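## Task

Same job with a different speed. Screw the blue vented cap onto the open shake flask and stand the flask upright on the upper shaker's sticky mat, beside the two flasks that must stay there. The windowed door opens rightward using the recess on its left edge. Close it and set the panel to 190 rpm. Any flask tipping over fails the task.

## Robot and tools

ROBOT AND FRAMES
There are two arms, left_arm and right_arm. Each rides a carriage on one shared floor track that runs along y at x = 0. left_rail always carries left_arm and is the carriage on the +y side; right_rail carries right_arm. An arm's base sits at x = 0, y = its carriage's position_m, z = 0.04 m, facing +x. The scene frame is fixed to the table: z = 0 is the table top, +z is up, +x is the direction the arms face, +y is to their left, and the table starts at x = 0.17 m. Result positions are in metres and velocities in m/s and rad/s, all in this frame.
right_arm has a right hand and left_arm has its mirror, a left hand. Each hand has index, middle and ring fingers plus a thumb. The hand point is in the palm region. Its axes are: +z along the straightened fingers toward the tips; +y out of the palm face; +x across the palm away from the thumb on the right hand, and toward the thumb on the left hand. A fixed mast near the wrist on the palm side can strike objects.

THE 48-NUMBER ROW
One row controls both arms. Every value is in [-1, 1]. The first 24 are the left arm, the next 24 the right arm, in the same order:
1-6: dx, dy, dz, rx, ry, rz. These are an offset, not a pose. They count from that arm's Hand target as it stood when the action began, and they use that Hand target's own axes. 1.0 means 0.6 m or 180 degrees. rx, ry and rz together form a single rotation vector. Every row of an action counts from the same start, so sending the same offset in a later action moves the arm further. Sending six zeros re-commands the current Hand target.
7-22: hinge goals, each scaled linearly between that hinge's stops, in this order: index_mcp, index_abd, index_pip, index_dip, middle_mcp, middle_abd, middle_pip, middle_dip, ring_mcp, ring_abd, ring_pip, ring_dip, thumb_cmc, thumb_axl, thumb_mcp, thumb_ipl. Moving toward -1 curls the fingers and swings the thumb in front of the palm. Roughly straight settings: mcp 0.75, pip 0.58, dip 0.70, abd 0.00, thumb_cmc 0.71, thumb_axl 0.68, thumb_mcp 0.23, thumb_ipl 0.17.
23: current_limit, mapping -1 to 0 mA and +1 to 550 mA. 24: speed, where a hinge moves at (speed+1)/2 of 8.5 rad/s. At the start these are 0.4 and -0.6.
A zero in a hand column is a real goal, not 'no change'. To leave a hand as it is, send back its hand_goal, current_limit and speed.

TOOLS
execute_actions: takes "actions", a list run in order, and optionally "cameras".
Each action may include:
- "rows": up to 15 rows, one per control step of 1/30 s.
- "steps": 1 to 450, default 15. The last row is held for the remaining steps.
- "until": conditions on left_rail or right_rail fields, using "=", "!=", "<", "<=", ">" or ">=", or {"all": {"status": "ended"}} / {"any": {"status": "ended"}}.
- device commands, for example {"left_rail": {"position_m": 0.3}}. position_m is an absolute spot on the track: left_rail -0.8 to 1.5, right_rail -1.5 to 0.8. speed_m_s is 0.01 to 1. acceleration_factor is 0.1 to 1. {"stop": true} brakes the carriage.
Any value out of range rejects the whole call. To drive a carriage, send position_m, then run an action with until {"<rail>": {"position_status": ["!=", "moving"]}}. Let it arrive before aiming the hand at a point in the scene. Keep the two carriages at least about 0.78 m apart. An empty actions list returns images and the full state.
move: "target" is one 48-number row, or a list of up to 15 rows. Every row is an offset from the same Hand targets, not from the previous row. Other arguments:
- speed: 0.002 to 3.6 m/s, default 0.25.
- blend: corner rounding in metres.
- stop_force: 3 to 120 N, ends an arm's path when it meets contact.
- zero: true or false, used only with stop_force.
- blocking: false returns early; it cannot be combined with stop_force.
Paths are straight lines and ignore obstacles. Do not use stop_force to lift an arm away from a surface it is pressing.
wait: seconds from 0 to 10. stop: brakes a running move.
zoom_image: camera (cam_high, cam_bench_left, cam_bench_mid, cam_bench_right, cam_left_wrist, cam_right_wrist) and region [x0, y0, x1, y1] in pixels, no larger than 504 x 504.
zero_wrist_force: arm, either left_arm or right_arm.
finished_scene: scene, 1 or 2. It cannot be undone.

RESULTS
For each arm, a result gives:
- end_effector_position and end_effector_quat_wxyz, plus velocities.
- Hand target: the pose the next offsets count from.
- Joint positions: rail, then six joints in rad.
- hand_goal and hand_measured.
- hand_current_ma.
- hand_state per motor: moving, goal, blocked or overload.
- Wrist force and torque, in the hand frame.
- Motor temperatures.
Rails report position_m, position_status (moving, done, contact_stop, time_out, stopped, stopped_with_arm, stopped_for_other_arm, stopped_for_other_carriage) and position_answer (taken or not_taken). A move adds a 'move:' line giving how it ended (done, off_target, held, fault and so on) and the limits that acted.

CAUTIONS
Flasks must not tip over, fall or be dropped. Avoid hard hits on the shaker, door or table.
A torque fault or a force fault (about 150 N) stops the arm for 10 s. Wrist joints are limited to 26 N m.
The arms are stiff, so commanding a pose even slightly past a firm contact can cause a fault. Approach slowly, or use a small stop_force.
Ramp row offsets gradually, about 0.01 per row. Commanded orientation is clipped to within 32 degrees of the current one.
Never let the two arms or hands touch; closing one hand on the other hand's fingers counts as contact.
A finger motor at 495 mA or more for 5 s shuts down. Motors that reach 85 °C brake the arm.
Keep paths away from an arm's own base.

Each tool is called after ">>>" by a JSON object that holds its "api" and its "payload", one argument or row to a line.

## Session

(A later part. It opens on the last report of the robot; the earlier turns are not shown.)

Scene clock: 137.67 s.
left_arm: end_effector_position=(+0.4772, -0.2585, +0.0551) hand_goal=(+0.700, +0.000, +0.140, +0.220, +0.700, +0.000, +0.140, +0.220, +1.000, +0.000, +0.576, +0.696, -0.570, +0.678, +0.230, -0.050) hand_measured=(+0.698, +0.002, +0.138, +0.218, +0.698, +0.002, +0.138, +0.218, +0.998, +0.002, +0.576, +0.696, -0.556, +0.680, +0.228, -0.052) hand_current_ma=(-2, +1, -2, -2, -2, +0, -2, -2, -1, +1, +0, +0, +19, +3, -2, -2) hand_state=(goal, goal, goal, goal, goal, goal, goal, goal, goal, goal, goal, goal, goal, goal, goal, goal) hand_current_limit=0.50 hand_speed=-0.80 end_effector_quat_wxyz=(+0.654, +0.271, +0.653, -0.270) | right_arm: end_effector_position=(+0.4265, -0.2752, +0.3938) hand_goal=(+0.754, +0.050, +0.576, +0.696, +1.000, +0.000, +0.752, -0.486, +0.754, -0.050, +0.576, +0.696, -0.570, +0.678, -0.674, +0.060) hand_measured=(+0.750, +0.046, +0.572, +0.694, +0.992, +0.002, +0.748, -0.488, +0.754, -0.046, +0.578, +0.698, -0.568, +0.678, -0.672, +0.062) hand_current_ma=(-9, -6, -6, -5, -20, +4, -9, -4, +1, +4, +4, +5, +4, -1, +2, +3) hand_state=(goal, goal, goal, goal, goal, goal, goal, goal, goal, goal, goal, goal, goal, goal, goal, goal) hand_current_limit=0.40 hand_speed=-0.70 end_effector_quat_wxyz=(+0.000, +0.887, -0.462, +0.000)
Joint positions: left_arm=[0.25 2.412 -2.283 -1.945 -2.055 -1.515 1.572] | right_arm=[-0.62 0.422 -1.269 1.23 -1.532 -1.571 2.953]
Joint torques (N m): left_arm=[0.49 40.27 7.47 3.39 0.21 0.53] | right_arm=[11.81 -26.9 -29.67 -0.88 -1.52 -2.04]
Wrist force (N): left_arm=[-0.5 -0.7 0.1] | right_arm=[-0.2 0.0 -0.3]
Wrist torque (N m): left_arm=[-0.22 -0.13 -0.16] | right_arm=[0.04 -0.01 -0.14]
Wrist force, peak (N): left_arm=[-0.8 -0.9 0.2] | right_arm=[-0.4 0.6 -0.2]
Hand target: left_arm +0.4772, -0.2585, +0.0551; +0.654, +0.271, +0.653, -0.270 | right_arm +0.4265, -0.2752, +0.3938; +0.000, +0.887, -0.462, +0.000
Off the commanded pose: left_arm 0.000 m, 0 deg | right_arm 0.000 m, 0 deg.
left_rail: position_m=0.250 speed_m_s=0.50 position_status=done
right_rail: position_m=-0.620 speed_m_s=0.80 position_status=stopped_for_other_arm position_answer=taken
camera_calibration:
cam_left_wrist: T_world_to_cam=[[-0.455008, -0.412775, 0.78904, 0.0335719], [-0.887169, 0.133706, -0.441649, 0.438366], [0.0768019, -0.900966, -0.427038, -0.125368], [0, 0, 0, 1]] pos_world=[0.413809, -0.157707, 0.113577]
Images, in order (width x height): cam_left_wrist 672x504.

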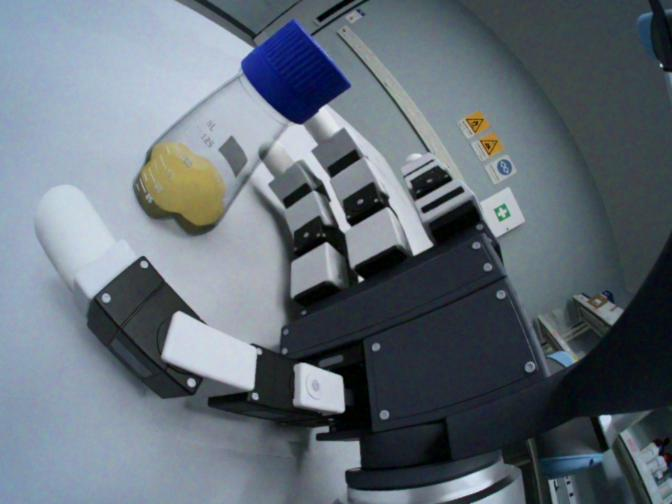

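>>> {"api": "move", "payload": {
  "target": [0,-0.2,0,0,0,0,0.70,0,0.14,0.22,0.70,0,0.14,0.22,1.0,0,0.576,0.696,-0.571,0.678,0.23,-0.05,0.5,-0.8,0.41,0.287,0,0,0,0,0.754,0.05,0.576,0.696,1.0,0,0.752,-0.486,0.754,-0.05,0.576,0.696,-0.571,0.678,-0.674,0.059,0.4,-0.7],
  "speed": 0.35,
  "cameras": ["cam_left_wrist"]
}}

Scene clock: 139.40 s.
left_arm: end_effector_position=(+0.3923, -0.3433, +0.0550) hand_goal=(+0.700, +0.000, +0.140, +0.220, +0.700, +0.000, +0.140, +0.220, +1.000, +0.000, +0.576, +0.696, -0.570, +0.678, +0.230, -0.050) hand_measured=(+0.698, +0.002, +0.138, +0.218, +0.698, +0.002, +0.138, +0.218, +0.998, +0.002, +0.576, +0.696, -0.556, +0.680, +0.228, -0.052) hand_current_ma=(-1, +1, -2, -2, -1, +0, -2, -2, -1, +1, +0, +0, +19, +3, -2, -2) hand_state=(goal, goal, goal, goal, goal, goal, goal, goal, goal, goal, goal, goal, goal, goal, goal, goal) hand_current_limit=0.50 hand_speed=-0.80 end_effector_quat_wxyz=(+0.654, +0.271, +0.653, -0.270) | right_arm: end_effector_position=(+0.4266, -0.5755, +0.3937) hand_goal=(+0.754, +0.050, +0.576, +0.696, +1.000, +0.000, +0.752, -0.486, +0.754, -0.050, +0.576, +0.696, -0.570, +0.678, -0.674, +0.060) hand_measured=(+0.750, +0.046, +0.572, +0.694, +0.992, +0.002, +0.748, -0.488, +0.754, -0.048, +0.578, +0.698, -0.568, +0.678, -0.672, +0.062) hand_current_ma=(-6, -4, -5, -5, -18, +3, -8, -4, +0, +3, +3, +5, +3, -1, +2, +3) hand_state=(goal, goal, goal, goal, goal, goal, goal, goal, goal, goal, goal, goal, goal, goal, goal, goal) hand_current_limit=0.40 hand_speed=-0.70 end_effector_quat_wxyz=(+0.000, +0.887, -0.462, +0.000)
Joint positions: left_arm=[0.25 2.163 -2.334 -1.818 -2.13 -1.764 1.572] | right_arm=[-0.62 -0.116 -1.558 1.569 -1.581 -1.571 2.414]
Joint torques (N m): left_arm=[-6.22 34.85 17.38 -0.7 -1.24 1.91] | right_arm=[-14.08 -32.8 -14.42 -3.49 1.72 -2.22]
Wrist force (N): left_arm=[-0.5 -0.3 0.2] | right_arm=[0.3 -0.5 0.1]
Wrist torque (N m): left_arm=[-0.11 -0.16 -0.19] | right_arm=[-0.05 -0.08 0.08]
Wrist force, peak (N): left_arm=[-0.9 -1.5 0.0] | right_arm=[1.7 1.0 0.1]
Hand target: left_arm +0.3923, -0.3433, +0.0550; +0.654, +0.271, +0.653, -0.270 | right_arm +0.4266, -0.5755, +0.3937; +0.000, +0.887, -0.462, +0.000
Off the commanded pose: left_arm 0.000 m, 0 deg | right_arm 0.000 m, 0 deg.
left_rail: position_m=0.250 speed_m_s=0.50 position_status=done
right_rail: position_m=-0.620 speed_m_s=0.80 position_status=stopped_for_other_arm position_answer=taken
move: done
camera_calibration:
cam_left_wrist: T_world_to_cam=[[-0.455008, -0.412775, 0.78904, -0.0400239], [-0.887169, 0.133706, -0.441649, 0.374353], [0.0768019, -0.900966, -0.427038, -0.195382], [0, 0, 0, 1]] pos_world=[0.328909, -0.242607, 0.113477]
Images, in order (width x height): cam_left_wrist 672x504.

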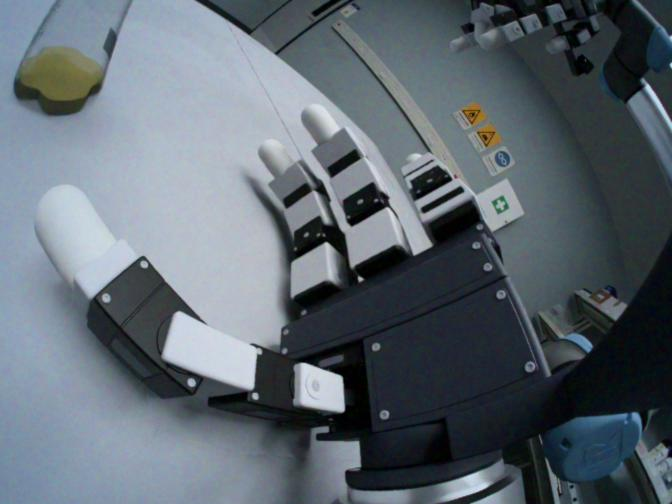

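>>> {"api": "move", "payload": {
  "target": [-0.6583,0,0,0,0,0,0.754,0,0.576,0.696,0.754,0,0.576,0.696,0.754,0,0.576,0.696,0.714,0.678,0.226,0.168,0.4,-0.4,0,0,0,0,0,0,0.754,0.05,0.576,0.696,1.0,0,0.752,-0.486,0.754,-0.05,0.576,0.696,-0.571,0.678,-0.674,0.059,0.4,-0.7],
  "speed": 0.45
}}

>>> {"api": "move", "payload": {
  "target": [
    [0,0.567,-0.1237,-0.1389,0,0,0.754,0,0.576,0.696,0.754,0,0.576,0.696,0.754,0,0.576,0.696,0.714,0.678,0.226,0.168,0.4,-0.4,0,0,0,0,0,0,0.754,0.05,0.576,0.696,1.0,0,0.752,-0.486,0.754,-0.05,0.576,0.696,-0.571,0.678,-0.674,0.059,0.4,-0.7],
    [0,0.944,-0.4538,-0.2778,0,0,0.754,0,0.576,0.696,0.754,0,0.576,0.696,0.754,0,0.576,0.696,0.714,0.678,0.226,0.168,0.4,-0.4,0,0,0,0,0,0,0.754,0.05,0.576,0.696,1.0,0,0.752,-0.486,0.754,-0.05,0.576,0.696,-0.571,0.678,-0.674,0.059,0.4,-0.7]
  ],
  "speed": 0.4,
  "blend": 0.05,
  "blocking": false
}}

>>> {"api": "execute_actions", "payload": {
  "actions": [
    {"left_rail":{"position_m":1.0,"speed_m_s":0.6,"acceleration_factor":0.8},"steps":90}
  ],
  "cameras": ["cam_bench_left"]
}}

Scene clock: 143.40 s.
left_arm: end_effector_position=(+0.3919, -0.3435, +0.4500) hand_goal=(+0.754, +0.000, +0.576, +0.696, +0.754, +0.000, +0.576, +0.696, +0.754, +0.000, +0.576, +0.696, +0.714, +0.678, +0.226, +0.168) hand_measured=(+0.752, +0.002, +0.572, +0.694, +0.752, +0.002, +0.572, +0.694, +0.756, +0.002, +0.576, +0.696, +0.712, +0.678, +0.224, +0.166) hand_current_ma=(-1, +1, -2, -2, -1, +1, -2, -2, +2, +1, +0, +0, -2, +1, -1, -2) hand_state=(goal, goal, goal, goal, goal, goal, goal, goal, goal, goal, goal, goal, goal, goal, goal, goal) hand_current_limit=0.40 hand_speed=-0.40 end_effector_quat_wxyz=(+0.654, +0.271, +0.653, -0.270) | right_arm: end_effector_position=(+0.4266, -0.5755, +0.3937) hand_goal=(+0.754, +0.050, +0.576, +0.696, +1.000, +0.000, +0.752, -0.486, +0.754, -0.050, +0.576, +0.696, -0.570, +0.678, -0.674, +0.060) hand_measured=(+0.750, +0.046, +0.572, +0.694, +0.992, +0.002, +0.748, -0.488, +0.754, -0.048, +0.578, +0.698, -0.568, +0.678, -0.672, +0.062) hand_current_ma=(-6, -4, -5, -5, -18, +3, -8, -4, +0, +3, +3, +5, +3, -1, +2, +3) hand_state=(goal, goal, goal, goal, goal, goal, goal, goal, goal, goal, goal, goal, goal, goal, goal, goal) hand_current_limit=0.40 hand_speed=-0.70 end_effector_quat_wxyz=(+0.000, +0.887, -0.462, +0.000)
Joint positions: left_arm=[0.25 2.162 -1.838 -1.407 -3.038 -1.765 1.572] | right_arm=[-0.62 -0.116 -1.558 1.569 -1.581 -1.571 2.414]
Joint torques (N m): left_arm=[-5.9 24.72 26.38 -0.68 -1.43 -1.76] | right_arm=[-14.23 -33.18 -14.3 -2.24 1.82 -2.29]
Wrist force (N): left_arm=[-0.9 0.0 0.2] | right_arm=[0.3 -0.4 -0.5]
Wrist torque (N m): left_arm=[-0.09 -0.09 -0.08] | right_arm=[0.02 -0.07 0.08]
Wrist force, peak (N): left_arm=[-3.1 0.0 -0.1] | right_arm=[0.5 -0.5 0.0]
Hand target: left_arm +0.3919, -0.3435, +0.4500; +0.654, +0.271, +0.653, -0.270 | right_arm +0.4266, -0.5755, +0.3937; +0.000, +0.887, -0.462, +0.000
Off the commanded pose: left_arm 0.000 m, 0 deg | right_arm 0.000 m, 0 deg.
left_rail: position_m=0.250 speed_m_s=0.50 position_status=done
right_rail: position_m=-0.620 speed_m_s=0.80 position_status=stopped_for_other_arm position_answer=taken
move: done

Scene clock: 143.90 s.
left_arm: end_effector_position=(+0.4538, -0.2456, +0.4501) hand_goal=(+0.754, +0.000, +0.576, +0.696, +0.754, +0.000, +0.576, +0.696, +0.754, +0.000, +0.576, +0.696, +0.714, +0.678, +0.226, +0.168) hand_measured=(+0.754, +0.002, +0.574, +0.694, +0.754, +0.002, +0.574, +0.694, +0.756, +0.002, +0.576, +0.696, +0.712, +0.678, +0.224, +0.166) hand_current_ma=(+0, +1, -2, -2, +0, +1, -2, -2, +2, +1, +0, +0, -1, +1, -1, -2) hand_state=(goal, goal, goal, goal, goal, goal, goal, goal, goal, goal, goal, goal, goal, goal, goal, goal) hand_current_limit=0.40 hand_speed=-0.40 end_effector_quat_wxyz=(+0.672, +0.221, +0.672, -0.221) end_effector_velocity=(+0.205, +0.328, +0.001) end_effector_angular_velocity=(-0.002, +0.000, +0.490) | right_arm: end_effector_position=(+0.4266, -0.5755, +0.3937) hand_goal=(+0.754, +0.050, +0.576, +0.696, +1.000, +0.000, +0.752, -0.486, +0.754, -0.050, +0.576, +0.696, -0.570, +0.678, -0.674, +0.060) hand_measured=(+0.750, +0.046, +0.572, +0.694, +0.992, +0.002, +0.748, -0.488, +0.754, -0.048, +0.578, +0.698, -0.568, +0.678, -0.672, +0.062) hand_current_ma=(-6, -4, -5, -5, -18, +3, -8, -4, +0, +3, +3, +5, +3, -1, +2, +3) hand_state=(goal, goal, goal, goal, goal, goal, goal, goal, goal, goal, goal, goal, goal, goal, goal, goal) hand_current_limit=0.40 hand_speed=-0.70 end_effector_quat_wxyz=(+0.000, +0.887, -0.462, +0.000)
Joint positions: left_arm=[0.25 2.324 -1.742 -1.524 -3.017 -1.753 1.572] | right_arm=[-0.62 -0.116 -1.558 1.569 -1.581 -1.571 2.414]
Joint velocities: left_arm=[0 0.587 0.272 -0.321 0.05 0.097 -0.001] | right_arm=[within noise]
Joint torques (N m): left_arm=[18.25 41.3 8.8 4.99 2.11 -1.76] | right_arm=[-14.08 -33.24 -14.6 -2.29 1.78 -2.08]
Wrist force (N): left_arm=[-0.5 -0.6 0.1] | right_arm=[0.0 -0.4 -0.3]
Wrist torque (N m): left_arm=[-0.19 -0.12 -0.02] | right_arm=[-0.01 -0.04 0.06]
Wrist force, peak (N): left_arm=[-0.9 -2.1 0.5] | right_arm=[0.1 -0.5 -0.3]
Hand target: left_arm +0.4816, -0.2038, +0.4501; +0.678, +0.202, +0.678, -0.201 | right_arm +0.4266, -0.5755, +0.3937; +0.000, +0.887, -0.462, +0.000
Off the commanded pose: left_arm 0.516 m, 41 deg | right_arm 0.000 m, 0 deg.
left_rail: position_m=0.250 speed_m_s=0.50 position_status=done
right_rail: position_m=-0.620 speed_m_s=0.80 position_status=stopped_for_other_arm position_answer=taken
move: running; path passed 0 of 2 targets

Scene clock: 145.63 s.
left_arm: end_effector_position=(+0.5998, +0.2495, +0.4505) hand_goal=(+0.754, +0.000, +0.576, +0.696, +0.754, +0.000, +0.576, +0.696, +0.754, +0.000, +0.576, +0.696, +0.714, +0.678, +0.226, +0.168) hand_measured=(+0.754, +0.002, +0.574, +0.694, +0.754, +0.002, +0.574, +0.694, +0.754, +0.002, +0.576, +0.696, +0.712, +0.678, +0.224, +0.166) hand_current_ma=(+0, +1, -2, -2, +0, +1, -2, -2, +0, +1, +0, +0, -1, +1, -1, -2) hand_state=(goal, goal, goal, goal, goal, goal, goal, goal, goal, goal, goal, goal, goal, goal, goal, goal) hand_current_limit=0.40 hand_speed=-0.40 end_effector_quat_wxyz=(+0.707, -0.031, +0.706, +0.031) | right_arm: end_effector_position=(+0.4266, -0.5755, +0.3937) hand_goal=(+0.754, +0.050, +0.576, +0.696, +1.000, +0.000, +0.752, -0.486, +0.754, -0.050, +0.576, +0.696, -0.570, +0.678, -0.674, +0.060) hand_measured=(+0.750, +0.046, +0.572, +0.694, +0.992, +0.002, +0.748, -0.488, +0.754, -0.048, +0.578, +0.698, -0.568, +0.678, -0.672, +0.062) hand_current_ma=(-6, -4, -5, -5, -18, +3, -8, -4, +0, +3, +3, +5, +3, -1, +2, +3) hand_state=(goal, goal, goal, goal, goal, goal, goal, goal, goal, goal, goal, goal, goal, goal, goal, goal) hand_current_limit=0.40 hand_speed=-0.70 end_effector_quat_wxyz=(+0.000, +0.887, -0.462, +0.000)
Joint positions: left_arm=[0.25 3.217 -1.526 -1.755 -3.001 -1.583 1.571] | right_arm=[-0.62 -0.116 -1.558 1.569 -1.581 -1.571 2.414]
Joint torques (N m): left_arm=[11.46 12.37 27.74 4.49 1.19 -1.77] | right_arm=[-13.43 -32.38 -14.53 -2.13 1.77 -2.16]
Wrist force (N): left_arm=[-0.7 -0.4 0.1] | right_arm=[0.1 -0.2 -0.4]
Wrist torque (N m): left_arm=[-0.14 -0.11 -0.07] | right_arm=[0.02 -0.05 0.07]
Wrist force, peak (N): left_arm=[-0.5 2.2 0.3] | right_arm=[-0.1 -0.6 0.1]
Hand target: left_arm +0.5998, +0.2496, +0.4505; +0.707, -0.031, +0.706, +0.031 | right_arm +0.4266, -0.5755, +0.3937; +0.000, +0.887, -0.462, +0.000
Off the commanded pose: left_arm 0.000 m, 0 deg | right_arm 0.000 m, 0 deg.
left_rail: position_m=0.250 speed_m_s=0.60 position_status=stopped_for_other_arm position_answer=taken
right_rail: position_m=-0.620 speed_m_s=0.80 position_status=stopped_for_other_arm position_answer=taken
earlier move: done
Images, in order (width x height): cam_bench_left 672x504.

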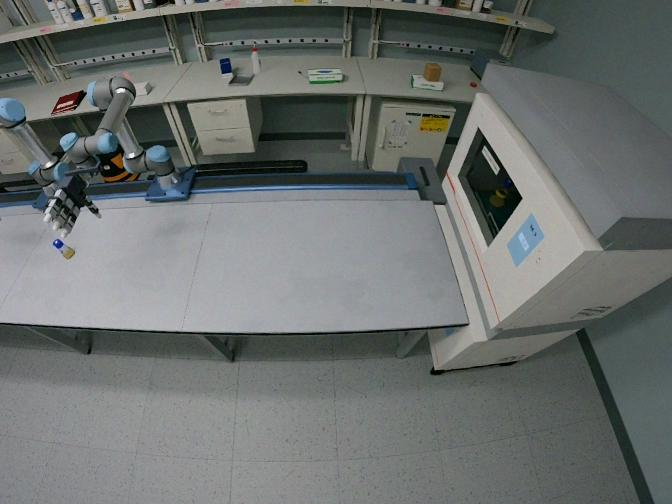

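>>> {"api": "move", "payload": {
  "target": [
    [0,0.4316,0.0378,-0.1111,0,0,0.754,0,0.576,0.696,0.754,0,0.576,0.696,0.754,0,0.576,0.696,0.714,0.678,0.226,0.168,0.4,-0.4,0,0,0,0,0,0,0.754,0.05,0.576,0.696,1.0,0,0.752,-0.486,0.754,-0.05,0.576,0.696,-0.571,0.678,-0.674,0.059,0.4,-0.7],
    [0,0.9842,-0.5438,-0.2778,0,0,0.754,0,0.576,0.696,0.754,0,0.576,0.696,0.754,0,0.576,0.696,0.714,0.678,0.226,0.168,0.4,-0.4,0,0,0,0,0,0,0.754,0.05,0.576,0.696,1.0,0,0.752,-0.486,0.754,-0.05,0.576,0.696,-0.571,0.678,-0.674,0.059,0.4,-0.7]
  ],
  "speed": 0.4,
  "blend": 0.05,
  "blocking": false
}}

>>> {"api": "execute_actions", "payload": {
  "actions": [
    {"left_rail":{"position_m":1.0,"speed_m_s":0.6,"acceleration_factor":0.8},"right_rail":{"position_m":-1.4,"speed_m_s":0.8,"acceleration_factor":0.8},"steps":120}
  ],
  "cameras": ["cam_bench_left"]
}}

Scene clock: 146.67 s.
left_arm: end_effector_position=(+0.5972, +0.3652, +0.4504) hand_goal=(+0.754, +0.000, +0.576, +0.696, +0.754, +0.000, +0.576, +0.696, +0.754, +0.000, +0.576, +0.696, +0.714, +0.678, +0.226, +0.168) hand_measured=(+0.754, +0.002, +0.574, +0.694, +0.754, +0.002, +0.574, +0.694, +0.754, +0.002, +0.576, +0.696, +0.712, +0.678, +0.224, +0.166) hand_current_ma=(+0, +1, -2, -2, +0, +1, -2, -2, +0, +1, +0, +0, -1, +1, -1, -2) hand_state=(goal, goal, goal, goal, goal, goal, goal, goal, goal, goal, goal, goal, goal, goal, goal, goal) hand_current_limit=0.40 hand_speed=-0.40 end_effector_quat_wxyz=(+0.702, -0.087, +0.701, +0.087) end_effector_velocity=(-0.007, +0.392, +0.000) end_effector_angular_velocity=(+0.000, -0.002, +0.530) | right_arm: end_effector_position=(+0.4266, -0.5755, +0.3937) hand_goal=(+0.754, +0.050, +0.576, +0.696, +1.000, +0.000, +0.752, -0.486, +0.754, -0.050, +0.576, +0.696, -0.570, +0.678, -0.674, +0.060) hand_measured=(+0.750, +0.046, +0.572, +0.694, +0.992, +0.002, +0.748, -0.488, +0.754, -0.048, +0.578, +0.698, -0.568, +0.678, -0.672, +0.062) hand_current_ma=(-6, -4, -5, -5, -18, +3, -8, -4, +0, +3, +3, +5, +3, -1, +2, +3) hand_state=(goal, goal, goal, goal, goal, goal, goal, goal, goal, goal, goal, goal, goal, goal, goal, goal) hand_current_limit=0.40 hand_speed=-0.70 end_effector_quat_wxyz=(+0.000, +0.887, -0.462, +0.000)
Joint positions: left_arm=[0.25 3.426 -1.534 -1.747 -3.001 -1.533 1.571] | right_arm=[-0.62 -0.116 -1.558 1.569 -1.581 -1.571 2.414]
Joint velocities: left_arm=[0 0.683 -0.123 0.117 0.008 0.153 -0.001] | right_arm=[within noise]
Joint torques (N m): left_arm=[18.11 12.47 32.75 5.06 1.38 -1.66] | right_arm=[-13.69 -32.76 -15.25 -2.13 1.88 -2.1]
Wrist force (N): left_arm=[-0.7 -0.4 -0.3] | right_arm=[0.0 -0.3 -0.1]
Wrist torque (N m): left_arm=[-0.06 -0.12 -0.07] | right_arm=[-0.01 -0.05 0.06]
Wrist force, peak (N): left_arm=[-0.6 -2.4 -0.3] | right_arm=[0.1 -0.6 -0.5]
Hand target: left_arm +0.5998, +0.4156, +0.4505; +0.699, -0.109, +0.698, +0.109 | right_arm +0.4266, -0.5755, +0.3937; +0.000, +0.887, -0.462, +0.000
Off the commanded pose: left_arm 0.581 m, 41 deg | right_arm 0.000 m, 0 deg.
left_rail: position_m=0.250 speed_m_s=0.60 position_status=stopped_for_other_arm position_answer=taken
right_rail: position_m=-0.620 speed_m_s=0.80 position_status=stopped_for_other_arm position_answer=taken
move: running; path passed 0 of 2 targets

Scene clock: 148.63 s.
left_arm: end_effector_position=(+0.2233, +1.4715, +0.4503) hand_goal=(+0.754, +0.000, +0.576, +0.696, +0.754, +0.000, +0.576, +0.696, +0.754, +0.000, +0.576, +0.696, +0.714, +0.678, +0.226, +0.168) hand_measured=(+0.754, +0.002, +0.574, +0.694, +0.754, +0.002, +0.574, +0.694, +0.754, +0.002, +0.576, +0.696, +0.712, +0.678, +0.224, +0.166) hand_current_ma=(+0, +1, -2, -2, +0, +1, -2, -2, +0, +1, +0, +0, -1, +1, -1, -2) hand_state=(goal, goal, goal, goal, goal, goal, goal, goal, goal, goal, goal, goal, goal, goal, goal, goal) hand_current_limit=0.40 hand_speed=-0.40 end_effector_quat_wxyz=(+0.628, -0.327, +0.627, +0.327) end_effector_velocity=(-0.001, +0.287, +0.002) end_effector_angular_velocity=(+0.003, +0.000, +0.001) | right_arm: end_effector_position=(+0.4266, -1.2529, +0.3937) hand_goal=(+0.754, +0.050, +0.576, +0.696, +1.000, +0.000, +0.752, -0.486, +0.754, -0.050, +0.576, +0.696, -0.570, +0.678, -0.674, +0.060) hand_measured=(+0.750, +0.046, +0.572, +0.694, +0.992, +0.002, +0.748, -0.488, +0.754, -0.048, +0.578, +0.698, -0.568, +0.678, -0.672, +0.062) hand_current_ma=(-6, -4, -5, -5, -18, +3, -8, -4, +0, +3, +3, +5, +3, -1, +2, +3) hand_state=(goal, goal, goal, goal, goal, goal, goal, goal, goal, goal, goal, goal, goal, goal, goal, goal) hand_current_limit=0.40 hand_speed=-0.70 end_effector_quat_wxyz=(+0.000, +0.887, -0.462, +0.000) end_effector_velocity=(+0.000, -0.309, +0.000) end_effector_angular_velocity=(+0.000, +0.001, +0.000)
Joint positions: left_arm=[0.912 4.628 -1.443 -1.83 -3.009 -1.045 1.57] | right_arm=[-1.297 -0.116 -1.558 1.569 -1.581 -1.571 2.414]
Joint velocities: left_arm=[0.286 0.002 -0.001 0.004 -0.001 0.001 0] | right_arm=[-0.309 0 0.001 0 0 0 0]
Joint torques (N m): left_arm=[8.05 9.88 27.34 4.09 1.59 -1.81] | right_arm=[-8.89 -27.45 -17.77 -2.25 -0.75 -2.04]
Wrist force (N): left_arm=[-0.7 -0.2 0.8] | right_arm=[0.2 0.4 -0.2]
Wrist torque (N m): left_arm=[-0.18 -0.10 -0.06] | right_arm=[0.06 -0.04 0.09]
Wrist force, peak (N): left_arm=[-0.4 2.8 1.0] | right_arm=[-0.5 -0.9 -0.1]
Hand target: left_arm +0.2232, +1.4716, +0.4503; +0.628, -0.327, +0.627, +0.327 | right_arm +0.4266, -1.2529, +0.3937; +0.000, +0.887, -0.462, +0.000
Off the commanded pose: left_arm 0.000 m, 0 deg | right_arm 0.000 m, 0 deg.
left_rail: position_m=0.912 position_m_goal=1.000 speed_m_s=0.60 position_status=moving position_answer=taken
right_rail: position_m=-1.297 position_m_goal=-1.400 speed_m_s=0.80 position_status=moving position_answer=taken
earlier move: done
Images, in order (width x height): cam_bench_left 672x504.

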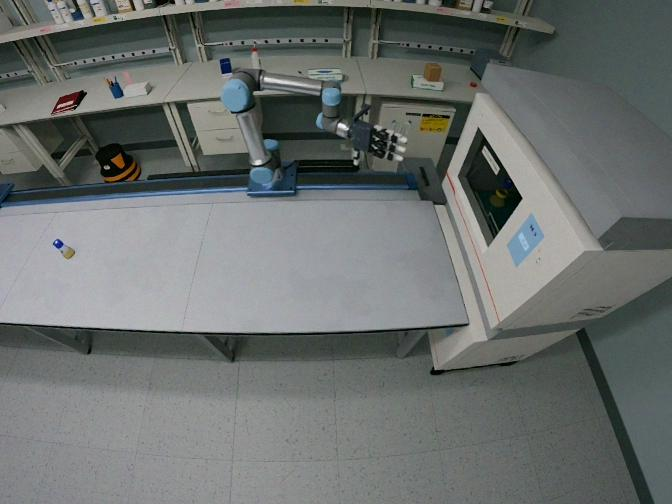

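>>> {"api": "move", "payload": {
  "target": [
    [0.1067,-0.18,0,0,0,-0.5,0.754,0,0.576,-0.609,0.754,0,0.576,-0.609,0.754,0,0.576,-0.609,0.714,0.678,0.226,0.168,0.6,-0.4,0,0,0,0,0,0,0.754,0.05,0.576,0.696,1.0,0,0.752,-0.486,0.754,-0.05,0.576,0.696,-0.571,0.678,-0.674,0.059,0.4,-0.7],
    [-0.0733,-0.2867,0,0,0,-1.0,0.754,0,0.576,-0.609,0.754,0,0.576,-0.609,0.754,0,0.576,-0.609,0.714,0.678,0.226,0.168,0.6,-0.4,0,0,0,0,0,0,0.754,0.05,0.576,0.696,1.0,0,0.752,-0.486,0.754,-0.05,0.576,0.696,-0.571,0.678,-0.674,0.059,0.4,-0.7]
  ],
  "speed": 0.7,
  "blend": 0.03,
  "cameras": ["cam_bench_left"]
}}

>>> {"api": "zoom_image", "payload": {
  "camera": "cam_bench_left",
  "region": [360, 60, 612, 312]
}}

Scene clock: 152.33 s.
left_arm: end_effector_position=(+0.3641, +1.4607, +0.4944) hand_goal=(+0.754, +0.000, +0.576, -0.608, +0.754, +0.000, +0.576, -0.608, +0.754, +0.000, +0.576, -0.608, +0.714, +0.678, +0.226, +0.168) hand_measured=(+0.752, -0.002, +0.574, -0.606, +0.752, -0.002, +0.574, -0.606, +0.752, -0.002, +0.576, -0.606, +0.712, +0.678, +0.224, +0.166) hand_current_ma=(-2, +0, -2, +2, -2, +0, -2, +2, -2, +0, +0, +2, -2, +1, -1, -2) hand_state=(goal, goal, goal, goal, goal, goal, goal, goal, goal, goal, goal, goal, goal, goal, goal, goal) hand_current_limit=0.60 hand_speed=-0.40 end_effector_quat_wxyz=(-0.327, +0.627, +0.327, +0.628) | right_arm: end_effector_position=(+0.4266, -1.3555, +0.3937) hand_goal=(+0.754, +0.050, +0.576, +0.696, +1.000, +0.000, +0.752, -0.486, +0.754, -0.050, +0.576, +0.696, -0.570, +0.678, -0.674, +0.060) hand_measured=(+0.750, +0.046, +0.572, +0.694, +0.992, +0.002, +0.748, -0.488, +0.754, -0.048, +0.578, +0.698, -0.568, +0.678, -0.672, +0.062) hand_current_ma=(-6, -4, -5, -5, -18, +3, -8, -4, +0, +3, +3, +5, +3, -1, +2, +3) hand_state=(goal, goal, goal, goal, goal, goal, goal, goal, goal, goal, goal, goal, goal, goal, goal, goal) hand_current_limit=0.40 hand_speed=-0.70 end_effector_quat_wxyz=(+0.000, +0.887, -0.462, +0.000)
Joint positions: left_arm=[1 4.622 -1.443 -1.834 -3.005 -1.05 -1.572] | right_arm=[-1.4 -0.116 -1.558 1.569 -1.581 -1.571 2.414]
Joint torques (N m): left_arm=[-6.98 25.53 13.01 4.4 -1.47 -1.66] | right_arm=[8.85 -20.55 -21.6 -2.38 -1.13 -2.03]
Wrist force (N): left_arm=[0.0 -0.1 0.5] | right_arm=[0.1 -0.4 -0.2]
Wrist torque (N m): left_arm=[-0.15 -0.14 0.09] | right_arm=[-0.03 -0.05 0.07]
Wrist force, peak (N): left_arm=[-0.9 -1.1 1.0] | right_arm=[0.6 0.4 -0.2]
Hand target: left_arm +0.3641, +1.4607, +0.4944; -0.327, +0.627, +0.327, +0.628 | right_arm +0.4266, -1.3555, +0.3937; +0.000, +0.887, -0.462, +0.000
Off the commanded pose: left_arm 0.000 m, 0 deg | right_arm 0.000 m, 0 deg.
left_rail: position_m=1.000 speed_m_s=0.60 position_status=done
right_rail: position_m=-1.400 speed_m_s=0.80 position_status=done
move: done
Images, in order (width x height): cam_bench_left 672x504.

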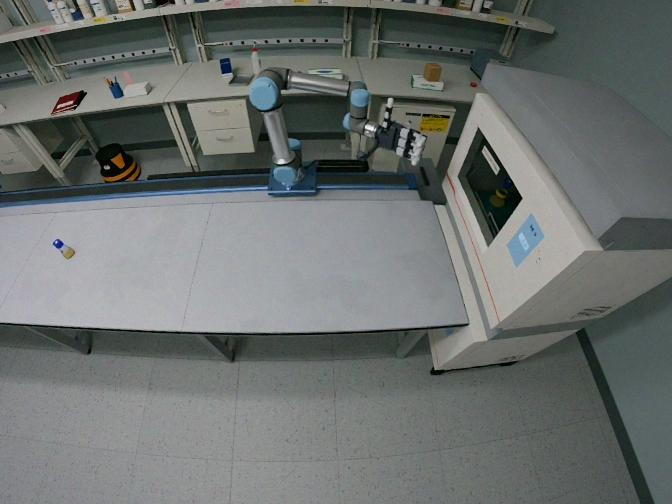

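Scaled by 2.000 from the camera's 672x504 image, which has a finer 960x720 frame.

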